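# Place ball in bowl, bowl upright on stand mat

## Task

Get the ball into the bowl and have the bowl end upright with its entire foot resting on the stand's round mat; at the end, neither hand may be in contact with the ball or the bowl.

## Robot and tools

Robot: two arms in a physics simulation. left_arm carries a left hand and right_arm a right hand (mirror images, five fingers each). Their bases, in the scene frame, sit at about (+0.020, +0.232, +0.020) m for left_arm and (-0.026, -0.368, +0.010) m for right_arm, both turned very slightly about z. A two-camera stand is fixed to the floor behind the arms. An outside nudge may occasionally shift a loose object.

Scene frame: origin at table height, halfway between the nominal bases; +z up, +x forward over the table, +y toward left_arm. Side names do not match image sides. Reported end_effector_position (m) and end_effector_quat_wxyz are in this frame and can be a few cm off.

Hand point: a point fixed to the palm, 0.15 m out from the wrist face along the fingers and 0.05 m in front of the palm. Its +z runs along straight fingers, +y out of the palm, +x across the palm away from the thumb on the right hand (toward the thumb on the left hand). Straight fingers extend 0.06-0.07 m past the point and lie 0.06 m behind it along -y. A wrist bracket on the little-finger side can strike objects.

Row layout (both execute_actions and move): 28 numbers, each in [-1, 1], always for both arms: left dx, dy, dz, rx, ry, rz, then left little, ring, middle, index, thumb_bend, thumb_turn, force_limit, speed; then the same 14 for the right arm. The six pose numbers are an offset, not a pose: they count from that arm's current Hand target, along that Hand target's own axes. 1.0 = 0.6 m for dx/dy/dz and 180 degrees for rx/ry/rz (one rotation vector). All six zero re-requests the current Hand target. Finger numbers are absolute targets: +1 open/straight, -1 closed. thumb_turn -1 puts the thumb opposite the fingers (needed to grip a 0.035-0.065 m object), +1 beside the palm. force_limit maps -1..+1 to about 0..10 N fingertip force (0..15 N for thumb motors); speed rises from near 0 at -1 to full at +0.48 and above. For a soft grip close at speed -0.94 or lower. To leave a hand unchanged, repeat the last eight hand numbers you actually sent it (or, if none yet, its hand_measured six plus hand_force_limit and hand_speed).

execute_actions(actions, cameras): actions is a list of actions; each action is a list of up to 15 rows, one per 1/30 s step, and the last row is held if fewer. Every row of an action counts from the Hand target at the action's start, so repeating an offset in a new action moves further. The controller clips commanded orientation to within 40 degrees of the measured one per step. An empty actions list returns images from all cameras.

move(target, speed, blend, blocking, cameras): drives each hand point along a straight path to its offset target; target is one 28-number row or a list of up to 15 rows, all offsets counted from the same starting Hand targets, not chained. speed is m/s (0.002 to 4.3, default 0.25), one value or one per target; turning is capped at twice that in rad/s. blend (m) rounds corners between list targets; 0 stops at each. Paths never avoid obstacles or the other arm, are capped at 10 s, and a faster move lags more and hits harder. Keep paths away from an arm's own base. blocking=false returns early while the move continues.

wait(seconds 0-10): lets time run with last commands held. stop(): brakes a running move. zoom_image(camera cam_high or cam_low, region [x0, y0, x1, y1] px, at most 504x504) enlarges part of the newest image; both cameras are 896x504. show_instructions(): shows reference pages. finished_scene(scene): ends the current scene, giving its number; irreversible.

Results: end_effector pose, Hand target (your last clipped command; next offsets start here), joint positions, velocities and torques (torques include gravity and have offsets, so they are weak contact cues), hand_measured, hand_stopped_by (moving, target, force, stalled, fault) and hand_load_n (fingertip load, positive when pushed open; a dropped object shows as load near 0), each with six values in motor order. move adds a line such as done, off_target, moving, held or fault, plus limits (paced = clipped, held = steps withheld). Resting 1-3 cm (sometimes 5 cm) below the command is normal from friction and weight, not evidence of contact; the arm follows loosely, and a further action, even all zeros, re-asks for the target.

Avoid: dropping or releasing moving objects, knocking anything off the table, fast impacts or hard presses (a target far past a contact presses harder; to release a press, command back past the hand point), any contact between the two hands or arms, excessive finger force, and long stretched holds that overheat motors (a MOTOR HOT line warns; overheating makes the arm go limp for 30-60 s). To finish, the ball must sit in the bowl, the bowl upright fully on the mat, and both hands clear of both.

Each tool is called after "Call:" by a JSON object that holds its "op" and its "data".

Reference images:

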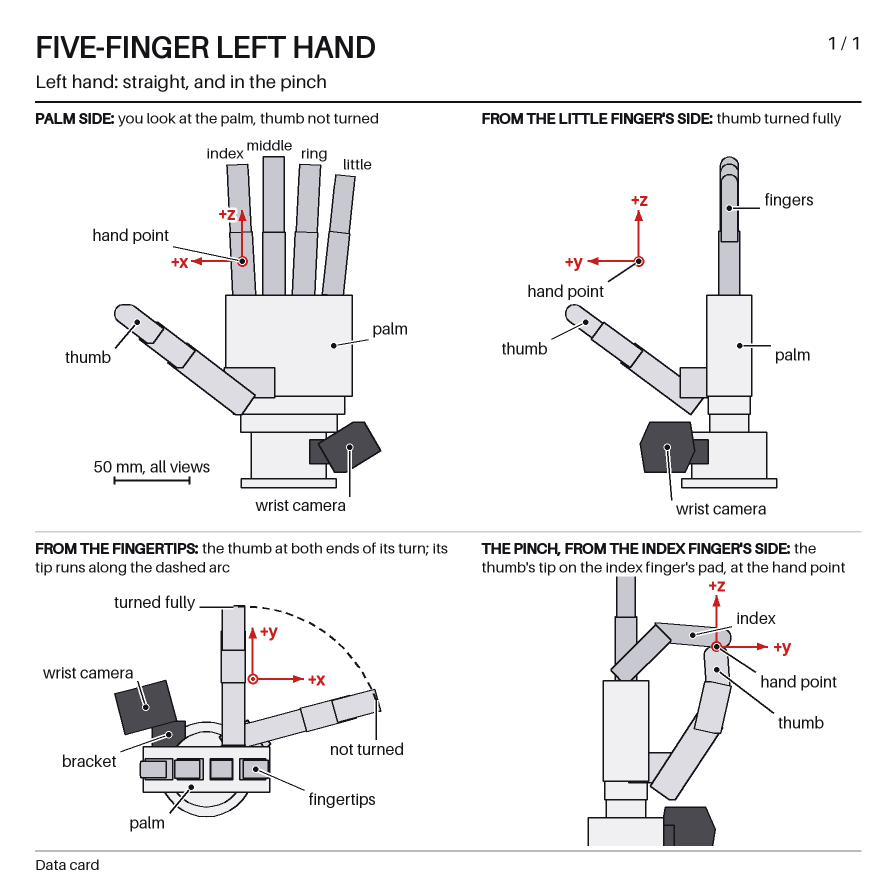

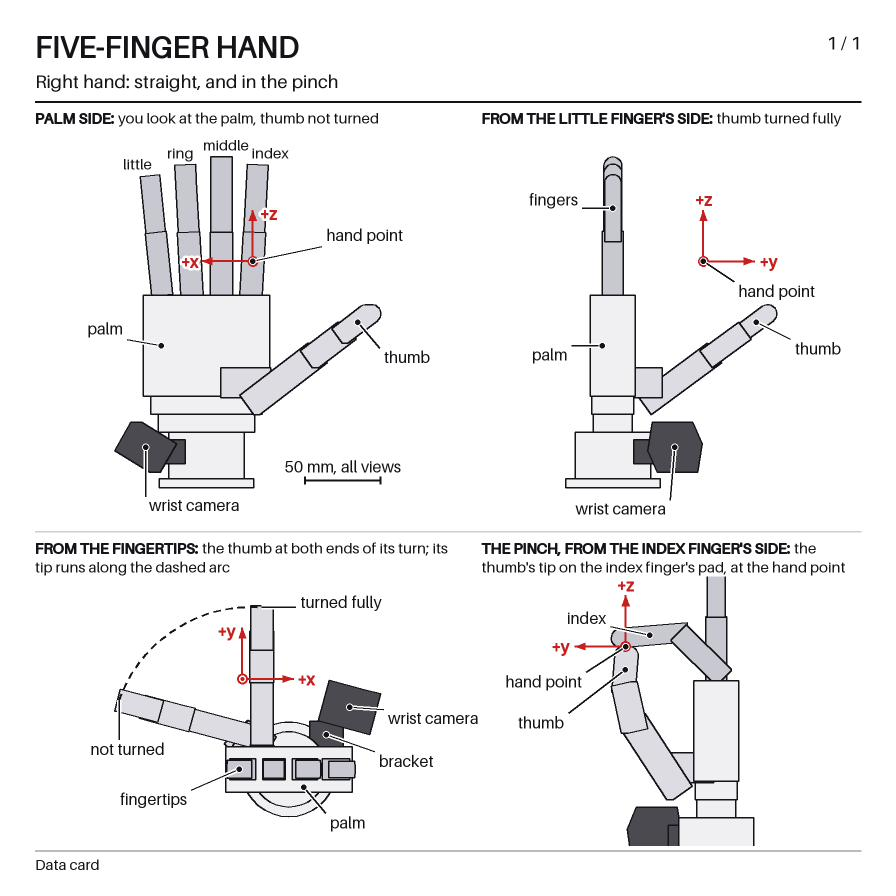

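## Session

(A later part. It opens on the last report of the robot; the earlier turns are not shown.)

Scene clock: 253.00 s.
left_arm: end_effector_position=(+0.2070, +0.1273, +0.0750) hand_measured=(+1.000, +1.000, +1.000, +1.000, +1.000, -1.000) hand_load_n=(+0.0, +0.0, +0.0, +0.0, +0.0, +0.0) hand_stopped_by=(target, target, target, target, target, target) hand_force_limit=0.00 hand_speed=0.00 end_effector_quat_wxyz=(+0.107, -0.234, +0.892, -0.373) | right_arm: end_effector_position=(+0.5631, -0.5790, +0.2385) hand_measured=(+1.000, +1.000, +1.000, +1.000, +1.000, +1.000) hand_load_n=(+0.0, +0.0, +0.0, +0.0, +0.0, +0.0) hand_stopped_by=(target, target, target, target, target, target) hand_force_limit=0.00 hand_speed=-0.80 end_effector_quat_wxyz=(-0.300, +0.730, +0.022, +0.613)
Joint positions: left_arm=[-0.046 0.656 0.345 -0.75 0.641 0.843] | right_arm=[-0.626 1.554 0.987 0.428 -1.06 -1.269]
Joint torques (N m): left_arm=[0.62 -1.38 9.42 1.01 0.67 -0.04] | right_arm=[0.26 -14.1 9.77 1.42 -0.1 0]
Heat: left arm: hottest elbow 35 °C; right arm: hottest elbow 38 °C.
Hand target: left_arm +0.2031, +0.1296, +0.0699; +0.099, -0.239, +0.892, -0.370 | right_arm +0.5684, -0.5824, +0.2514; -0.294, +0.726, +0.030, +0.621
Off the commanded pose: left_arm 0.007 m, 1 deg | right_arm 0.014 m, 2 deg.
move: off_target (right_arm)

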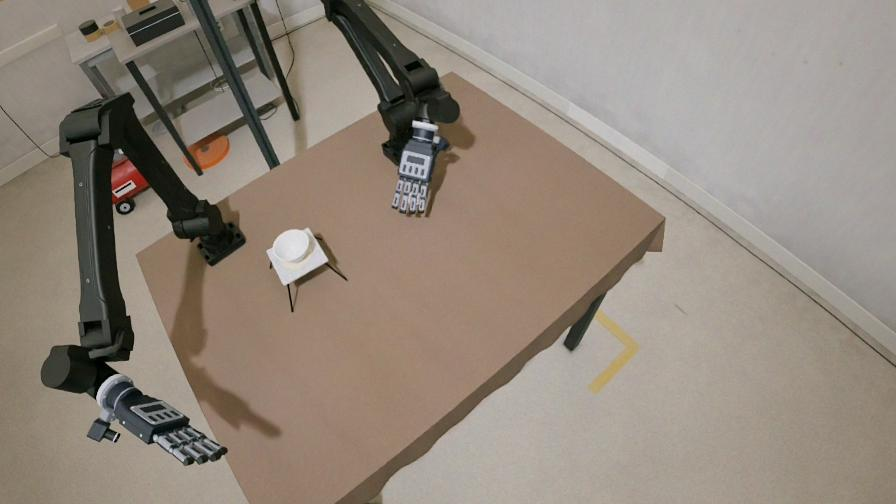

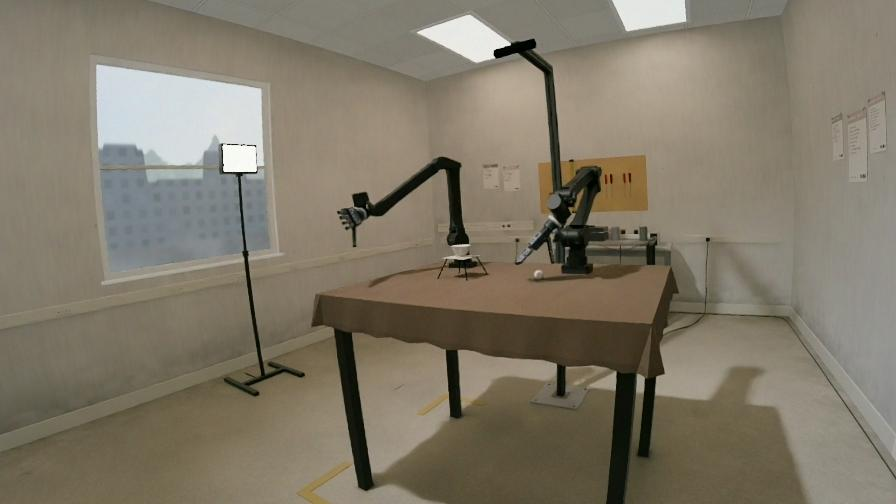

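Call:
{"op": "move", "data": {"target": [0,0.0518,0.0518,0,0,0,1,1,1,1,1,-1,0,0,0,0,0,0,0,0,1,1,1,1,1,1,0,-0.8], "speed": 0.1, "cameras": ["all"]}}

Call:
{"op": "zoom_image", "data": {"camera": "cam_high", "region": [380, 140, 450, 210]}}

Call:
{"op": "zoom_image", "data": {"camera": "cam_low", "region": [500, 230, 570, 290]}}

Scene clock: 271.23 s.
left_arm: end_effector_position=(+0.2037, +0.1290, +0.0300) hand_measured=(+1.000, +1.000, +1.000, +1.000, +1.000, -1.000) hand_load_n=(+0.0, +0.0, +0.0, +0.0, +0.0, +0.0) hand_stopped_by=(target, target, target, target, target, target) hand_force_limit=0.00 hand_speed=0.00 end_effector_quat_wxyz=(+0.100, -0.237, +0.893, -0.370) | right_arm: end_effector_position=(+0.5631, -0.5790, +0.2385) hand_measured=(+1.000, +1.000, +1.000, +1.000, +1.000, +1.000) hand_load_n=(+0.0, +0.0, +0.0, +0.0, +0.0, +0.0) hand_stopped_by=(target, target, target, target, target, target) hand_force_limit=0.00 hand_speed=-0.80 end_effector_quat_wxyz=(-0.300, +0.730, +0.022, +0.613)
Joint positions: left_arm=[-0.037 0.76 0.252 -0.576 0.644 0.852] | right_arm=[-0.626 1.554 0.987 0.428 -1.06 -1.269]
Joint torques (N m): left_arm=[-0.44 -0.73 8.5 2.02 0.58 -0.11] | right_arm=[0.26 -14.1 9.77 1.43 -0.1 0.01]
Heat: left arm: hottest elbow 35 °C; right arm: hottest elbow 38 °C.
Hand target: left_arm +0.2030, +0.1296, +0.0259; +0.099, -0.239, +0.892, -0.370 | right_arm +0.5684, -0.5824, +0.2514; -0.294, +0.726, +0.030, +0.621
Off the commanded pose: left_arm 0.004 m, 0 deg | right_arm 0.014 m, 2 deg.
move: off_target (right_arm)

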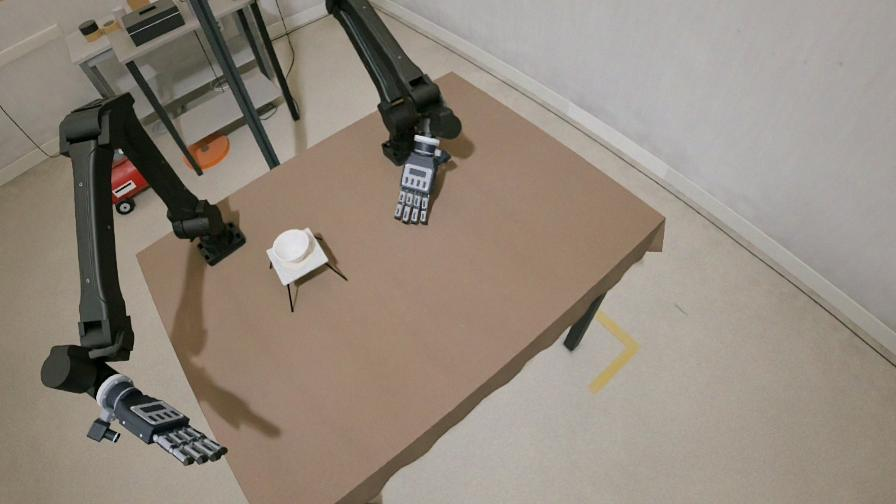

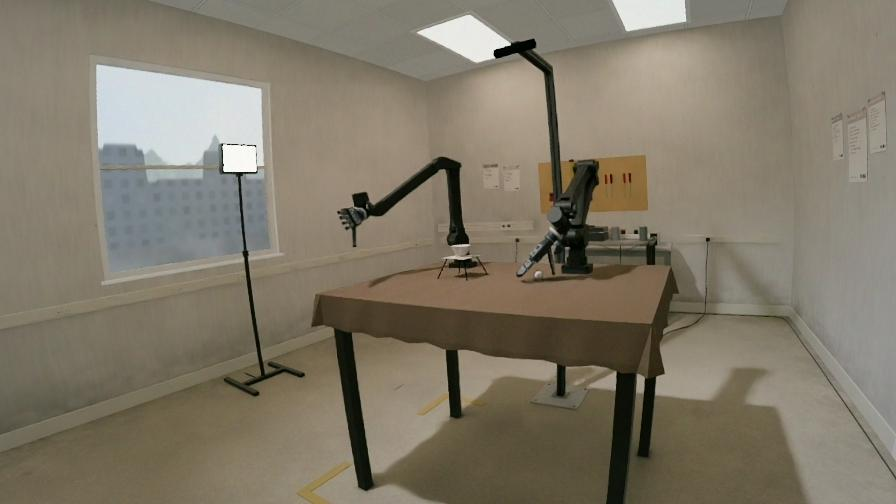

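Scaled by 7.200 from the camera's 896x504 image, which has a finer 1280x720 frame.

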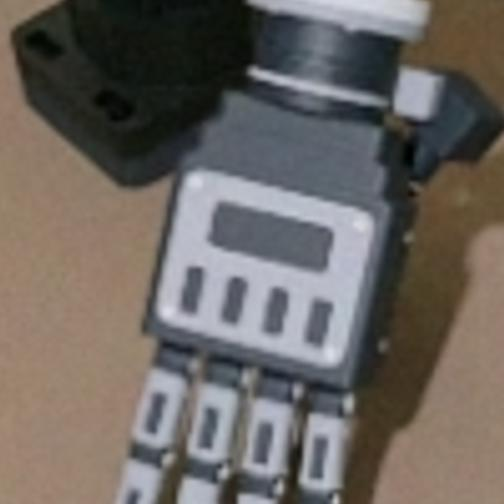

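Scaled by 7.200 from the camera's 896x504 image, which has a finer 1280x720 frame.

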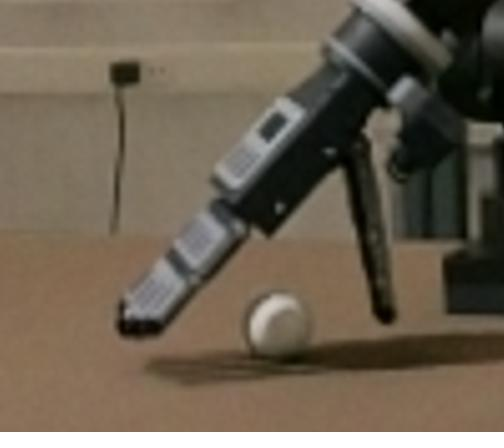

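Call:
{"op": "move", "data": {"target": [0,0,0,0,0,0,-0.9,-0.9,0.35,0.35,0.5,-1,-0.7,-0.3,0,0,0,0,0,0,1,1,1,1,1,1,0,-0.8], "cameras": ["all"]}}

Call:
{"op": "zoom_image", "data": {"camera": "cam_low", "region": [500, 230, 570, 290]}}

Scene clock: 284.70 s.
left_arm: end_effector_position=(+0.2041, +0.1286, +0.0301) hand_measured=(-0.900, -0.900, +0.492, +0.350, +0.500, -1.000) hand_load_n=(+0.0, +0.0, +0.0, +0.0, +0.0, +0.0) hand_stopped_by=(target, target, force, target, target, target) hand_force_limit=-0.70 hand_speed=-0.30 end_effector_quat_wxyz=(+0.101, -0.237, +0.892, -0.371) | right_arm: end_effector_position=(+0.5631, -0.5790, +0.2385) hand_measured=(+1.000, +1.000, +1.000, +1.000, +1.000, +1.000) hand_load_n=(+0.0, +0.0, +0.0, +0.0, +0.0, +0.0) hand_stopped_by=(target, target, target, target, target, target) hand_force_limit=0.00 hand_speed=-0.80 end_effector_quat_wxyz=(-0.300, +0.730, +0.022, +0.613)
Joint positions: left_arm=[-0.037 0.76 0.252 -0.573 0.646 0.852] | right_arm=[-0.626 1.554 0.987 0.428 -1.06 -1.269]
Joint torques (N m): left_arm=[-0.03 -1.14 8.47 1.8 0.47 -0.09] | right_arm=[0.26 -14.04 9.78 1.42 -0.11 0]
Heat: left arm: hottest elbow 34 °C; right arm: hottest elbow 38 °C.
Hand target: left_arm +0.2030, +0.1296, +0.0260; +0.099, -0.239, +0.892, -0.370 | right_arm +0.5684, -0.5824, +0.2514; -0.294, +0.726, +0.030, +0.621
Off the commanded pose: left_arm 0.004 m, 0 deg | right_arm 0.014 m, 2 deg.
move: off_target (right_arm)

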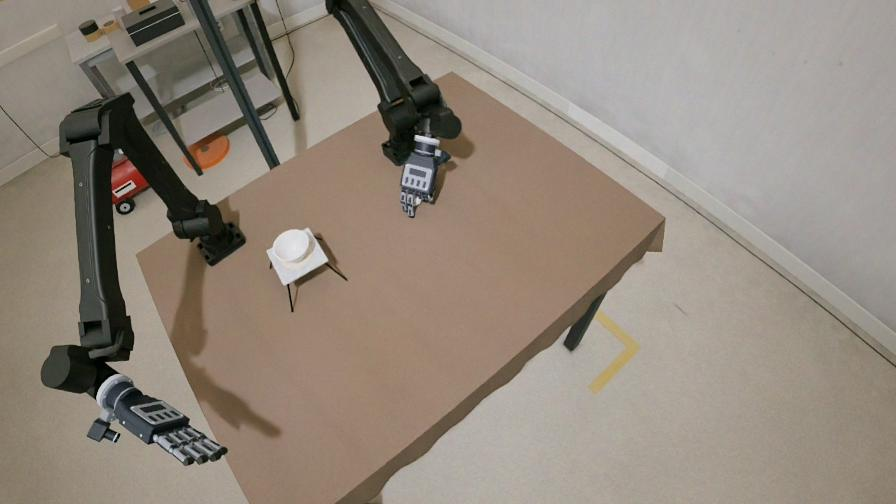

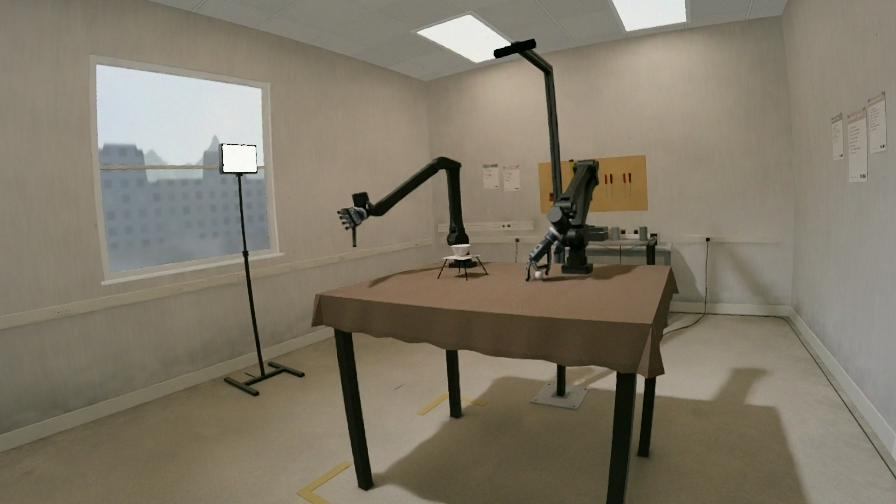

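Scaled by 7.200 from the camera's 896x504 image, which has a finer 1280x720 frame.

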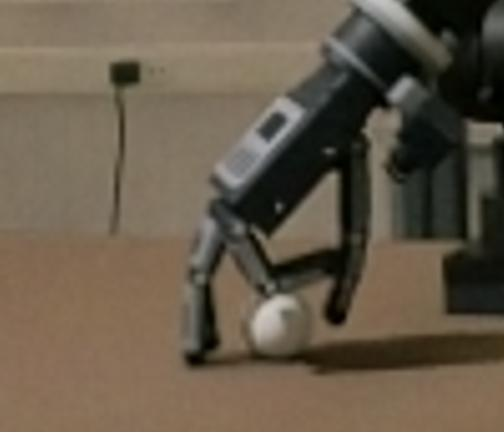

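Call:
{"op": "move", "data": {"target": [0,0,0,0,0,0,-0.9,-0.9,-0.1,-0.1,0.3,-1,-0.5,-0.85,0,0,0,0,0,0,1,1,1,1,1,1,0,-0.8], "cameras": ["all"]}}

Call:
{"op": "zoom_image", "data": {"camera": "cam_low", "region": [500, 230, 570, 290]}}

Scene clock: 291.93 s.
left_arm: end_effector_position=(+0.2053, +0.1282, +0.0306) hand_measured=(-0.900, -0.900, +0.076, +0.074, +0.302, -1.000) hand_load_n=(+0.0, +0.0, +2.5, +2.5, +3.5, +0.0) hand_stopped_by=(target, target, force, force, force, target) hand_force_limit=-0.50 hand_speed=-0.85 end_effector_quat_wxyz=(+0.102, -0.235, +0.892, -0.373) | right_arm: end_effector_position=(+0.5631, -0.5790, +0.2385) hand_measured=(+1.000, +1.000, +1.000, +1.000, +1.000, +1.000) hand_load_n=(+0.0, +0.0, +0.0, +0.0, +0.0, +0.0) hand_stopped_by=(target, target, target, target, target, target) hand_force_limit=0.00 hand_speed=-0.80 end_effector_quat_wxyz=(-0.300, +0.730, +0.022, +0.613)
Joint positions: left_arm=[-0.037 0.76 0.252 -0.567 0.649 0.852] | right_arm=[-0.626 1.554 0.987 0.428 -1.06 -1.269]
Joint torques (N m): left_arm=[-0.32 -1.32 8.4 1.58 0.38 -0.09] | right_arm=[0.26 -14.04 9.78 1.43 -0.1 0.01]
Heat: left arm: hottest elbow 34 °C; right arm: hottest elbow 38 °C.
Hand target: left_arm +0.2030, +0.1296, +0.0259; +0.099, -0.239, +0.892, -0.370 | right_arm +0.5684, -0.5824, +0.2514; -0.294, +0.726, +0.030, +0.621
Off the commanded pose: left_arm 0.005 m, 1 deg | right_arm 0.014 m, 2 deg.
move: off_target (right_arm)

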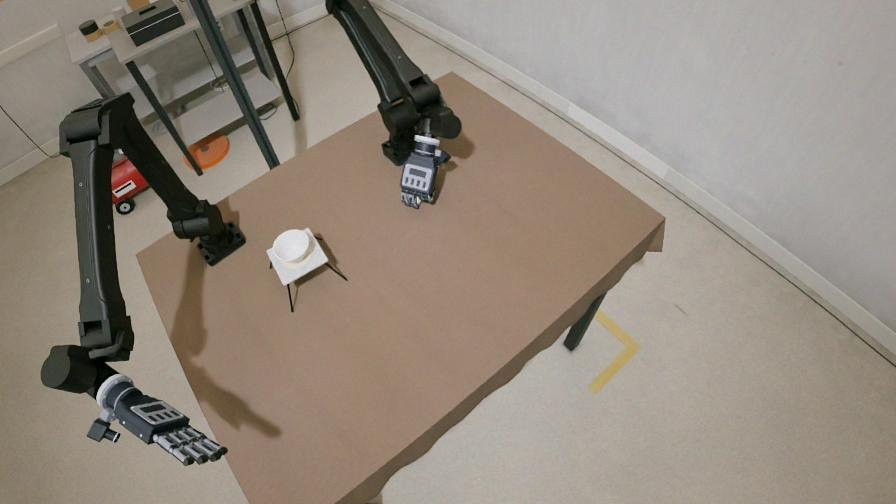

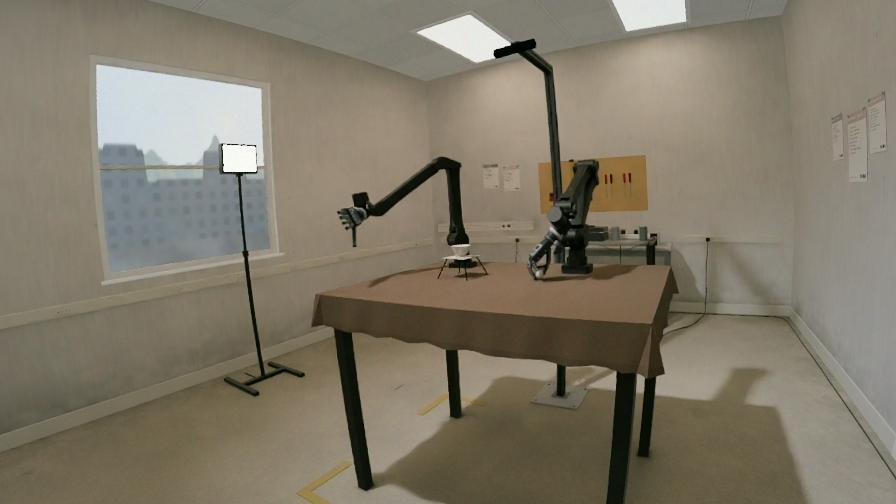

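Scaled by 7.200 from the camera's 896x504 image, which has a finer 1280x720 frame.

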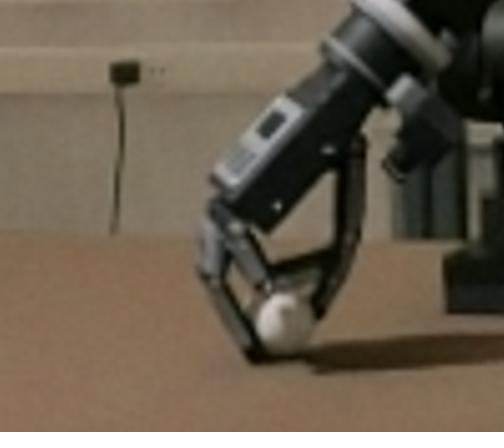

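Call:
{"op": "move", "data": {"target": [0,-0.1768,-0.1768,0,0,0,-0.9,-0.9,-0.1,-0.1,0.3,-1,-0.5,-0.85,0,0,0,0,0,0,1,1,1,1,1,1,0,-0.8], "speed": 0.12, "cameras": ["all"]}}

Call:
{"op": "zoom_image", "data": {"camera": "cam_low", "region": [500, 200, 570, 260]}}

Call:
{"op": "zoom_image", "data": {"camera": "cam_high", "region": [255, 210, 355, 320]}}

Call:
{"op": "zoom_image", "data": {"camera": "cam_low", "region": [430, 230, 500, 290]}}

Scene clock: 300.90 s.
left_arm: end_effector_position=(+0.1889, +0.1279, +0.1494) hand_measured=(-0.900, -0.900, +0.076, +0.074, +0.302, -1.000) hand_load_n=(+0.0, +0.0, +2.5, +3.0, +4.0, +0.0) hand_stopped_by=(target, target, force, force, force, target) hand_force_limit=-0.50 hand_speed=-0.85 end_effector_quat_wxyz=(+0.071, -0.249, +0.896, -0.361) | right_arm: end_effector_position=(+0.5631, -0.5790, +0.2385) hand_measured=(+1.000, +1.000, +1.000, +1.000, +1.000, +1.000) hand_load_n=(+0.0, +0.0, +0.0, +0.0, +0.0, +0.0) hand_stopped_by=(target, target, target, target, target, target) hand_force_limit=0.00 hand_speed=-0.80 end_effector_quat_wxyz=(-0.300, +0.730, +0.022, +0.613)
Joint positions: left_arm=[-0.048 0.601 0.54 -1.082 0.639 0.84] | right_arm=[-0.626 1.554 0.987 0.428 -1.06 -1.269]
Joint torques (N m): left_arm=[1.14 -2.9 15.54 0.94 0.68 -0.06] | right_arm=[0.26 -14.04 9.77 1.42 -0.11 0.01]
Heat: left arm: hottest elbow 34 °C; right arm: hottest elbow 38 °C.
Hand target: left_arm +0.2030, +0.1296, +0.1760; +0.099, -0.239, +0.892, -0.370 | right_arm +0.5684, -0.5824, +0.2514; -0.294, +0.726, +0.030, +0.621
Off the commanded pose: left_arm 0.030 m, 4 deg | right_arm 0.014 m, 2 deg.
move: off_target (left_arm, right_arm)

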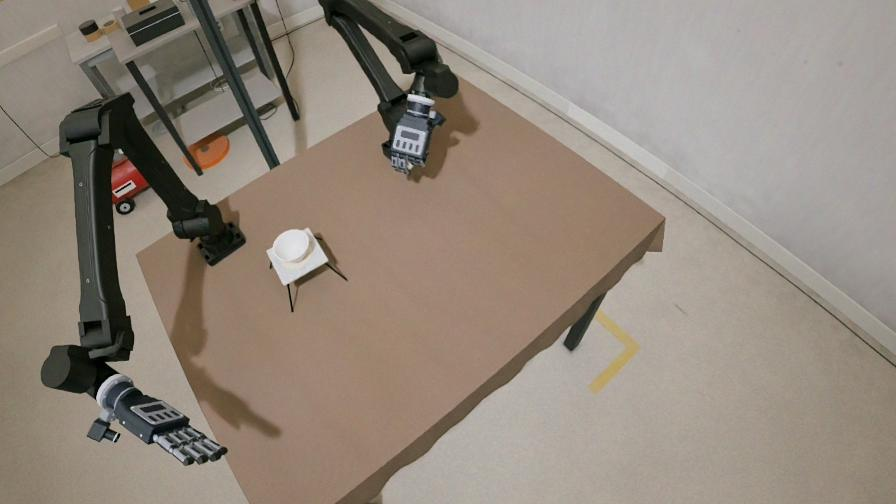

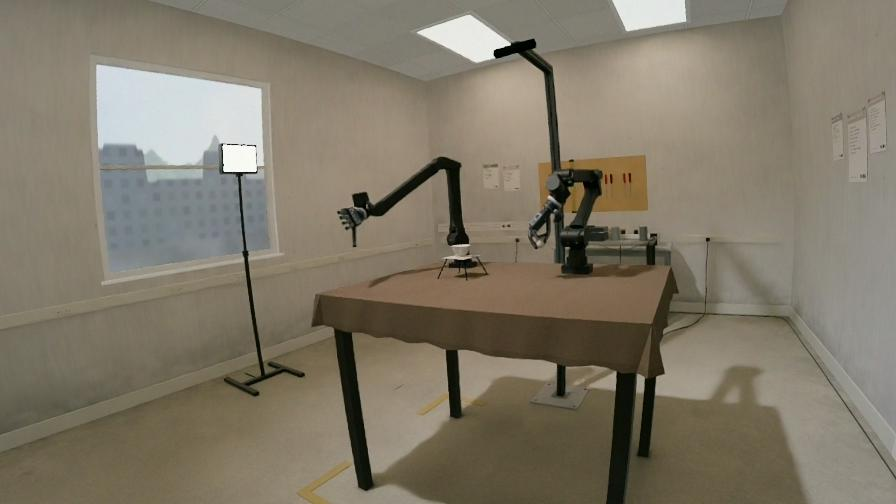

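Scaled by 7.200 from the camera's 896x504 image, which has a finer 1280x720 frame.

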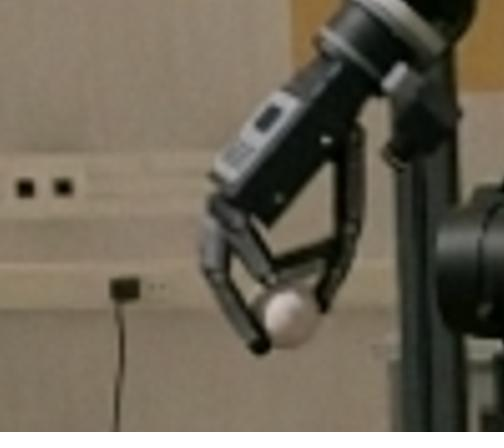

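Scaled by 4.582 from the camera's 896x504 image, which has a finer 1280x720 frame.

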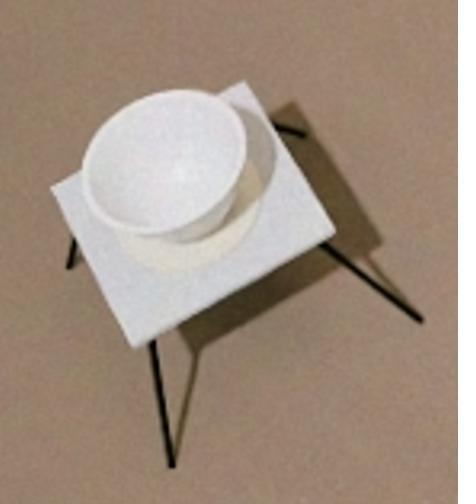

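Scaled by 7.200 from the camera's 896x504 image, which has a finer 1280x720 frame.

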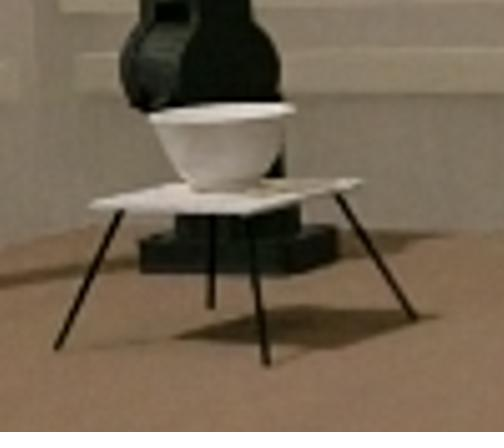

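Call:
{"op": "move", "data": {"target": [0.2938,-0.3882,0.2702,0,0,0,-0.9,-0.9,-0.1,-0.1,0.3,-1,-0.5,-0.85,0,0,0,0,0,0,1,1,1,1,1,1,0,-0.8], "speed": 0.2, "cameras": ["all"]}}

Call:
{"op": "zoom_image", "data": {"camera": "cam_high", "region": [240, 160, 380, 300]}}

Call:
{"op": "zoom_image", "data": {"camera": "cam_low", "region": [400, 170, 500, 290]}}

Scene clock: 359.13 s.
left_arm: end_effector_position=(+0.1842, -0.1766, +0.2011) hand_measured=(-0.900, -0.900, +0.076, +0.074, +0.302, -1.000) hand_load_n=(+0.0, +0.0, +3.0, +2.5, +3.5, +0.0) hand_stopped_by=(target, target, force, force, force, target) hand_force_limit=-0.50 hand_speed=-0.85 end_effector_quat_wxyz=(+0.096, -0.241, +0.902, -0.344) | right_arm: end_effector_position=(+0.5631, -0.5790, +0.2385) hand_measured=(+1.000, +1.000, +1.000, +1.000, +1.000, +1.000) hand_load_n=(+0.0, +0.0, +0.0, +0.0, +0.0, +0.0) hand_stopped_by=(target, target, target, target, target, target) hand_force_limit=0.00 hand_speed=-0.80 end_effector_quat_wxyz=(-0.300, +0.730, +0.022, +0.613)
Joint positions: left_arm=[-1.144 1.155 0.936 -0.624 -0.069 -0.066] | right_arm=[-0.626 1.554 0.987 0.428 -1.06 -1.269]
Joint torques (N m): left_arm=[-1.49 -7.24 15.91 2.39 -0.26 -0.19] | right_arm=[0.26 -14.04 9.77 1.42 -0.1 0]
Heat: left arm: hottest elbow 46 °C; right arm: hottest elbow 39 °C.
Hand target: left_arm +0.1901, -0.2004, +0.2261; +0.099, -0.239, +0.892, -0.370 | right_arm +0.5684, -0.5824, +0.2514; -0.294, +0.726, +0.030, +0.621
Off the commanded pose: left_arm 0.035 m, 3 deg | right_arm 0.014 m, 2 deg.
move: off_target (left_arm, right_arm)

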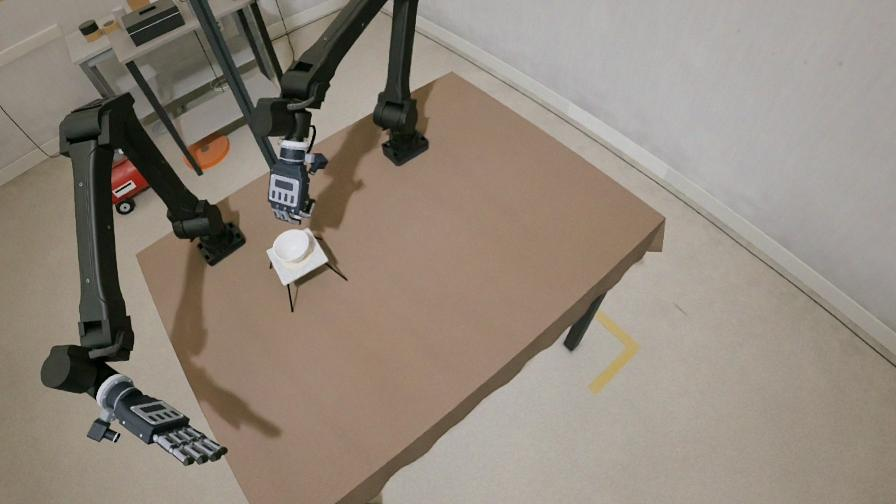

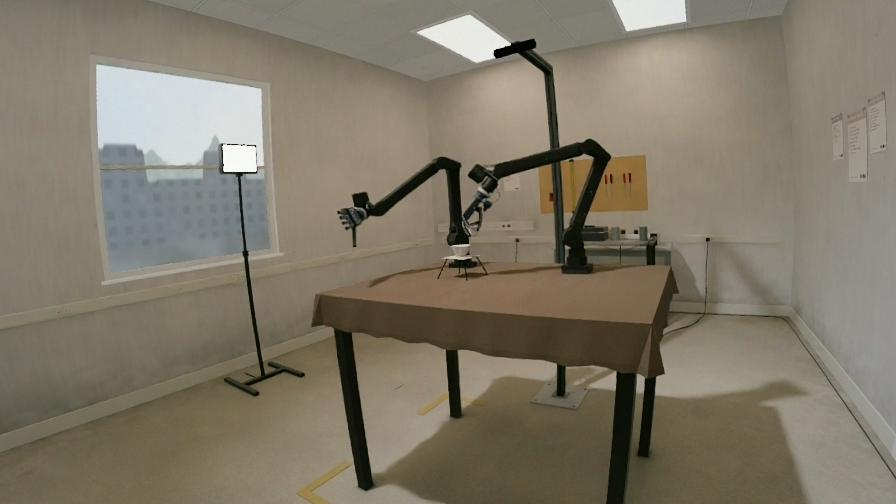

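Scaled by 3.600 from the camera's 896x504 image, which has a finer 1280x720 frame.

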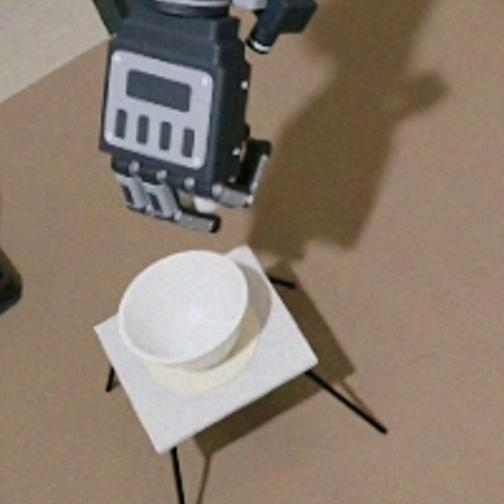

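Scaled by 4.200 from the camera's 896x504 image, which has a finer 1280x720 frame.

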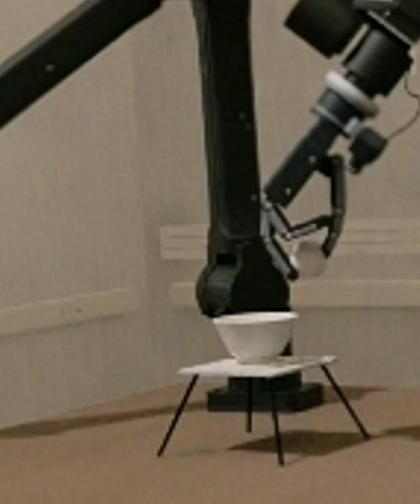

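Call:
{"op": "move", "data": {"target": [0.0455,-0.0699,0.0699,0,0,0,-0.9,-0.9,-0.1,-0.1,0.3,-1,-0.5,-0.85,0,0,0,0,0,0,1,1,1,1,1,1,0,-0.8], "speed": 0.12, "cameras": ["all"]}}

Call:
{"op": "zoom_image", "data": {"camera": "cam_high", "region": [240, 160, 380, 300]}}

Call:
{"op": "zoom_image", "data": {"camera": "cam_low", "region": [400, 170, 500, 290]}}

Scene clock: 368.17 s.
left_arm: end_effector_position=(+0.1918, -0.2404, +0.2027) hand_measured=(-0.900, -0.900, +0.076, +0.074, +0.302, -1.000) hand_load_n=(+0.0, +0.0, +2.5, +2.5, +4.0, +0.0) hand_stopped_by=(target, target, force, force, force, target) hand_force_limit=-0.50 hand_speed=-0.85 end_effector_quat_wxyz=(+0.097, -0.241, +0.902, -0.344) | right_arm: end_effector_position=(+0.5631, -0.5790, +0.2385) hand_measured=(+1.000, +1.000, +1.000, +1.000, +1.000, +1.000) hand_load_n=(+0.0, +0.0, +0.0, +0.0, +0.0, +0.0) hand_stopped_by=(target, target, target, target, target, target) hand_force_limit=0.00 hand_speed=-0.80 end_effector_quat_wxyz=(-0.300, +0.730, +0.022, +0.613)
Joint positions: left_arm=[-1.193 1.323 1.081 -0.605 -0.104 -0.101] | right_arm=[-0.626 1.554 0.987 0.428 -1.06 -1.269]
Joint torques (N m): left_arm=[-1.32 -9.7 15.88 2.41 -0.22 -0.21] | right_arm=[0.26 -14.04 9.77 1.42 -0.1 0.01]
Heat: left arm: hottest elbow 44 °C; right arm: hottest elbow 39 °C.
Hand target: left_arm +0.1962, -0.2655, +0.2261; +0.099, -0.239, +0.892, -0.370 | right_arm +0.5684, -0.5824, +0.2514; -0.294, +0.726, +0.030, +0.621
Off the commanded pose: left_arm 0.035 m, 3 deg | right_arm 0.014 m, 2 deg.
move: off_target (left_arm, right_arm)

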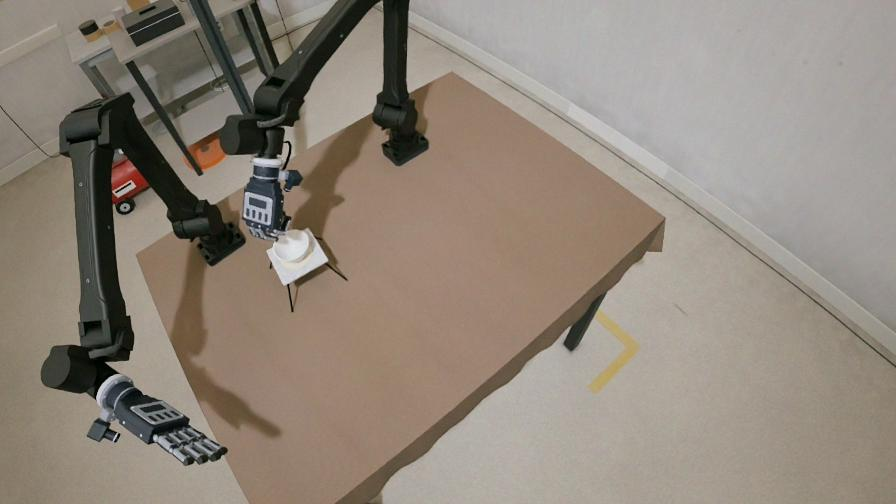

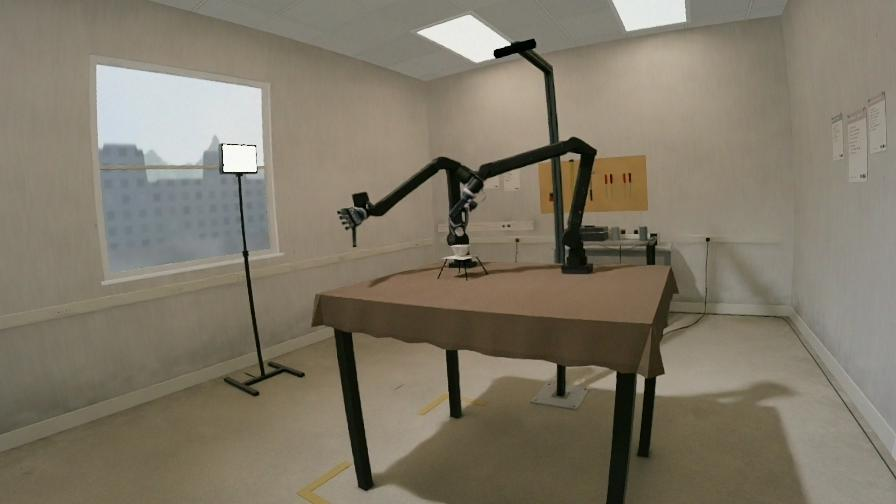

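Scaled by 3.600 from the camera's 896x504 image, which has a finer 1280x720 frame.

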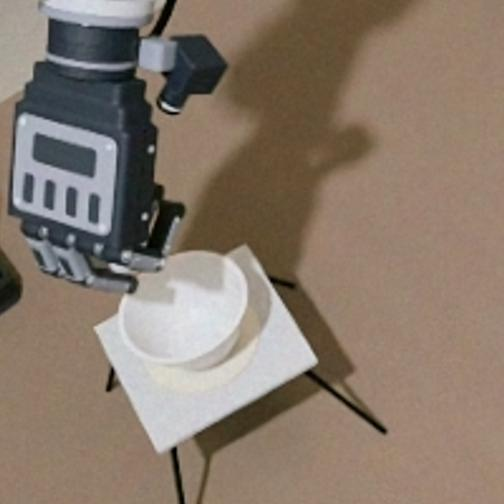

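Scaled by 4.200 from the camera's 896x504 image, which has a finer 1280x720 frame.

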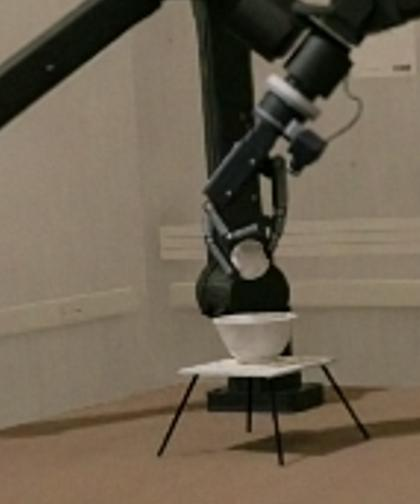

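Call:
{"op": "move", "data": {"target": [0.0088,0.0568,0.0322,0,0,0,-0.9,-0.9,-0.1,-0.1,0.3,-1,-0.5,-0.85,0,0,0,0,0,0,1,1,1,1,1,1,0,-0.8], "speed": 0.08, "cameras": ["all"]}}

Call:
{"op": "zoom_image", "data": {"camera": "cam_high", "region": [240, 180, 340, 280]}}

Call:
{"op": "zoom_image", "data": {"camera": "cam_low", "region": [430, 210, 500, 280]}}

Scene clock: 388.77 s.
left_arm: end_effector_position=(+0.1907, -0.2546, +0.1961) hand_measured=(-0.900, -0.900, +0.076, +0.074, +0.302, -1.000) hand_load_n=(+0.0, +0.0, +2.5, +2.5, +4.0, +0.5) hand_stopped_by=(target, target, force, force, force, target) hand_force_limit=-0.50 hand_speed=-0.85 end_effector_quat_wxyz=(+0.101, -0.240, +0.891, -0.371) | right_arm: end_effector_position=(+0.5631, -0.5790, +0.2385) hand_measured=(+1.000, +1.000, +1.000, +1.000, +1.000, +1.000) hand_load_n=(+0.0, +0.0, +0.0, +0.0, +0.0, +0.0) hand_stopped_by=(target, target, target, target, target, target) hand_force_limit=0.00 hand_speed=-0.80 end_effector_quat_wxyz=(-0.300, +0.730, +0.022, +0.613)
Joint positions: left_arm=[-1.208 1.33 1.048 -0.506 -0.115 -0.112] | right_arm=[-0.626 1.554 0.987 0.428 -1.06 -1.269]
Joint velocities: left_arm=[within noise] | right_arm=[-0.005 0.015 -0.046 -0.002 -0.022 0.081]
Joint torques (N m): left_arm=[-1.67 -9.93 9.87 2.63 -0.28 -0.16] | right_arm=[0.21 -14.04 9.78 1.43 -0.1 0.01]
Heat: left arm: hottest elbow 43 °C; right arm: hottest elbow 39 °C.
Hand target: left_arm +0.1863, -0.2591, +0.1883; +0.099, -0.239, +0.892, -0.370 | right_arm +0.5684, -0.5824, +0.2514; -0.294, +0.726, +0.030, +0.621
Off the commanded pose: left_arm 0.010 m, 0 deg | right_arm 0.014 m, 2 deg.
move: off_target (right_arm)

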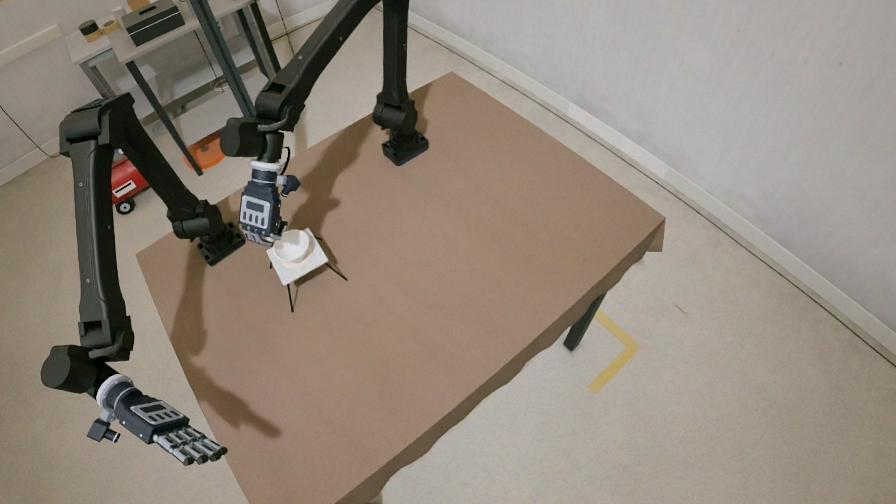

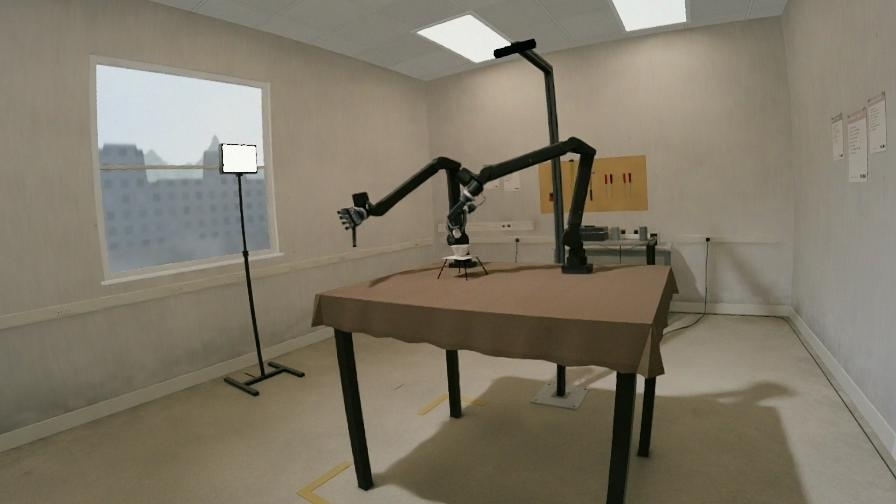

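Scaled by 5.040 from the camera's 896x504 image, which has a finer 1280x720 frame.

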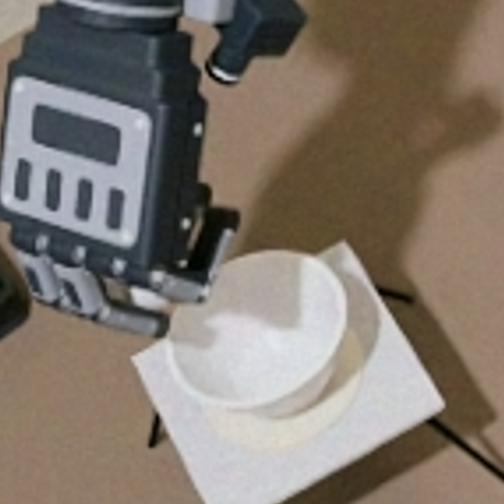

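Scaled by 7.200 from the camera's 896x504 image, which has a finer 1280x720 frame.

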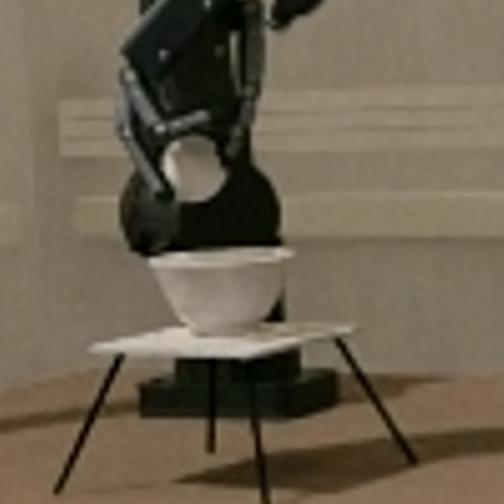

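Call:
{"op": "move", "data": {"target": [-0.01,0.0628,0.0038,0,0,0,-0.9,-0.9,-0.1,-0.1,0.3,-1,-0.5,-0.85,0,0,0,0,0,0,1,1,1,1,1,1,0,-0.8], "speed": 0.08, "cameras": ["all"]}}

Call:
{"op": "zoom_image", "data": {"camera": "cam_high", "region": [240, 180, 340, 280]}}

Call:
{"op": "zoom_image", "data": {"camera": "cam_low", "region": [430, 210, 500, 280]}}

Scene clock: 400.30 s.
left_arm: end_effector_position=(+0.1823, -0.2341, +0.1576) hand_measured=(-0.900, -0.900, +0.076, +0.074, +0.302, -1.000) hand_load_n=(+0.0, +0.0, +2.5, +2.5, +4.0, +0.0) hand_stopped_by=(target, target, force, force, force, target) hand_force_limit=-0.50 hand_speed=-0.85 end_effector_quat_wxyz=(+0.099, -0.241, +0.895, -0.362) | right_arm: end_effector_position=(+0.5631, -0.5790, +0.2385) hand_measured=(+1.000, +1.000, +1.000, +1.000, +1.000, +1.000) hand_load_n=(+0.0, +0.0, +0.0, +0.0, +0.0, +0.0) hand_stopped_by=(target, target, target, target, target, target) hand_force_limit=0.00 hand_speed=-0.80 end_effector_quat_wxyz=(-0.300, +0.730, +0.022, +0.613)
Joint positions: left_arm=[-1.209 1.316 0.936 -0.427 -0.115 -0.114] | right_arm=[-0.626 1.554 0.987 0.428 -1.06 -1.269]
Joint torques (N m): left_arm=[-0.97 -11.05 9.26 2.59 -0.14 -0.16] | right_arm=[0.26 -14.04 9.78 1.42 -0.11 0.01]
Heat: left arm: hottest elbow 41 °C; right arm: hottest elbow 39 °C.
Hand target: left_arm +0.1790, -0.2345, +0.1601; +0.099, -0.239, +0.892, -0.370 | right_arm +0.5684, -0.5824, +0.2514; -0.294, +0.726, +0.030, +0.621
Off the commanded pose: left_arm 0.004 m, 1 deg | right_arm 0.014 m, 2 deg.
move: off_target (right_arm)

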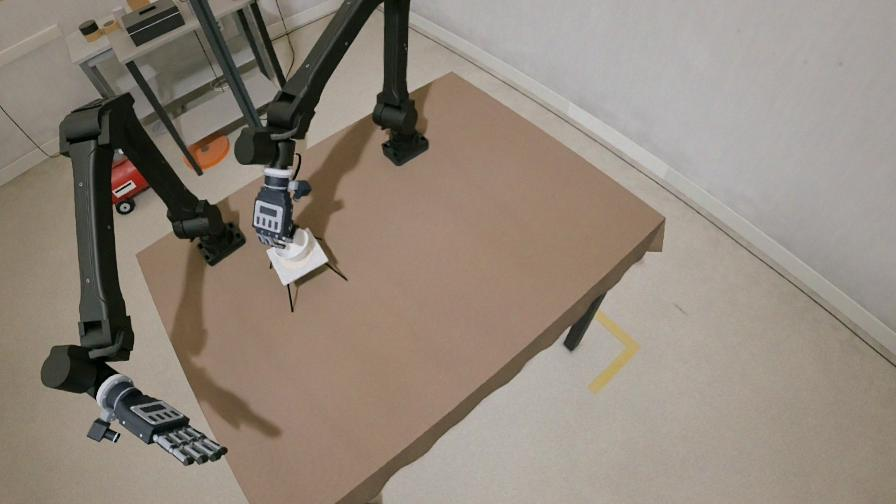

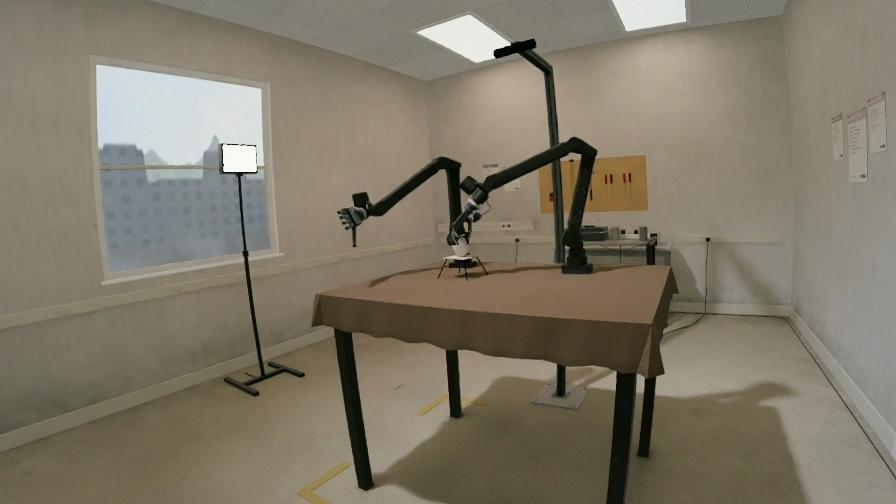

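Scaled by 5.040 from the camera's 896x504 image, which has a finer 1280x720 frame.

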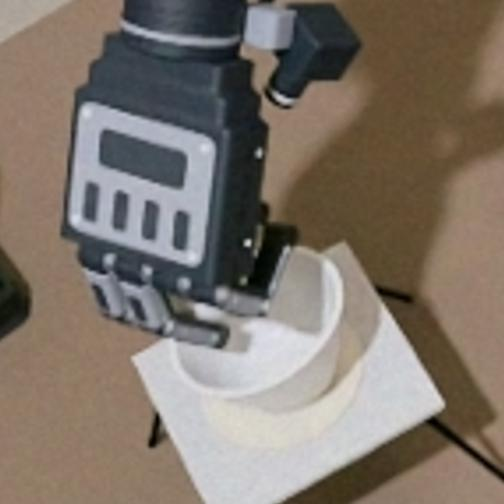

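Scaled by 7.200 from the camera's 896x504 image, which has a finer 1280x720 frame.

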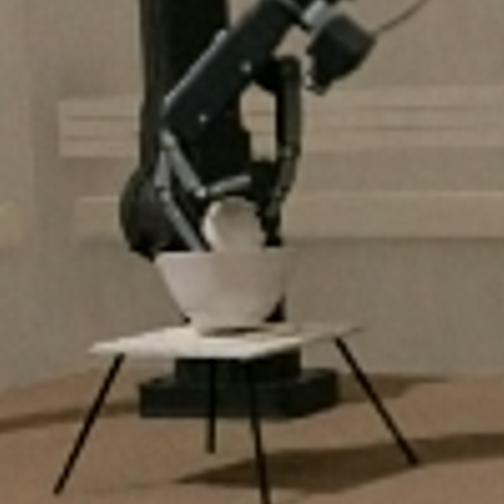

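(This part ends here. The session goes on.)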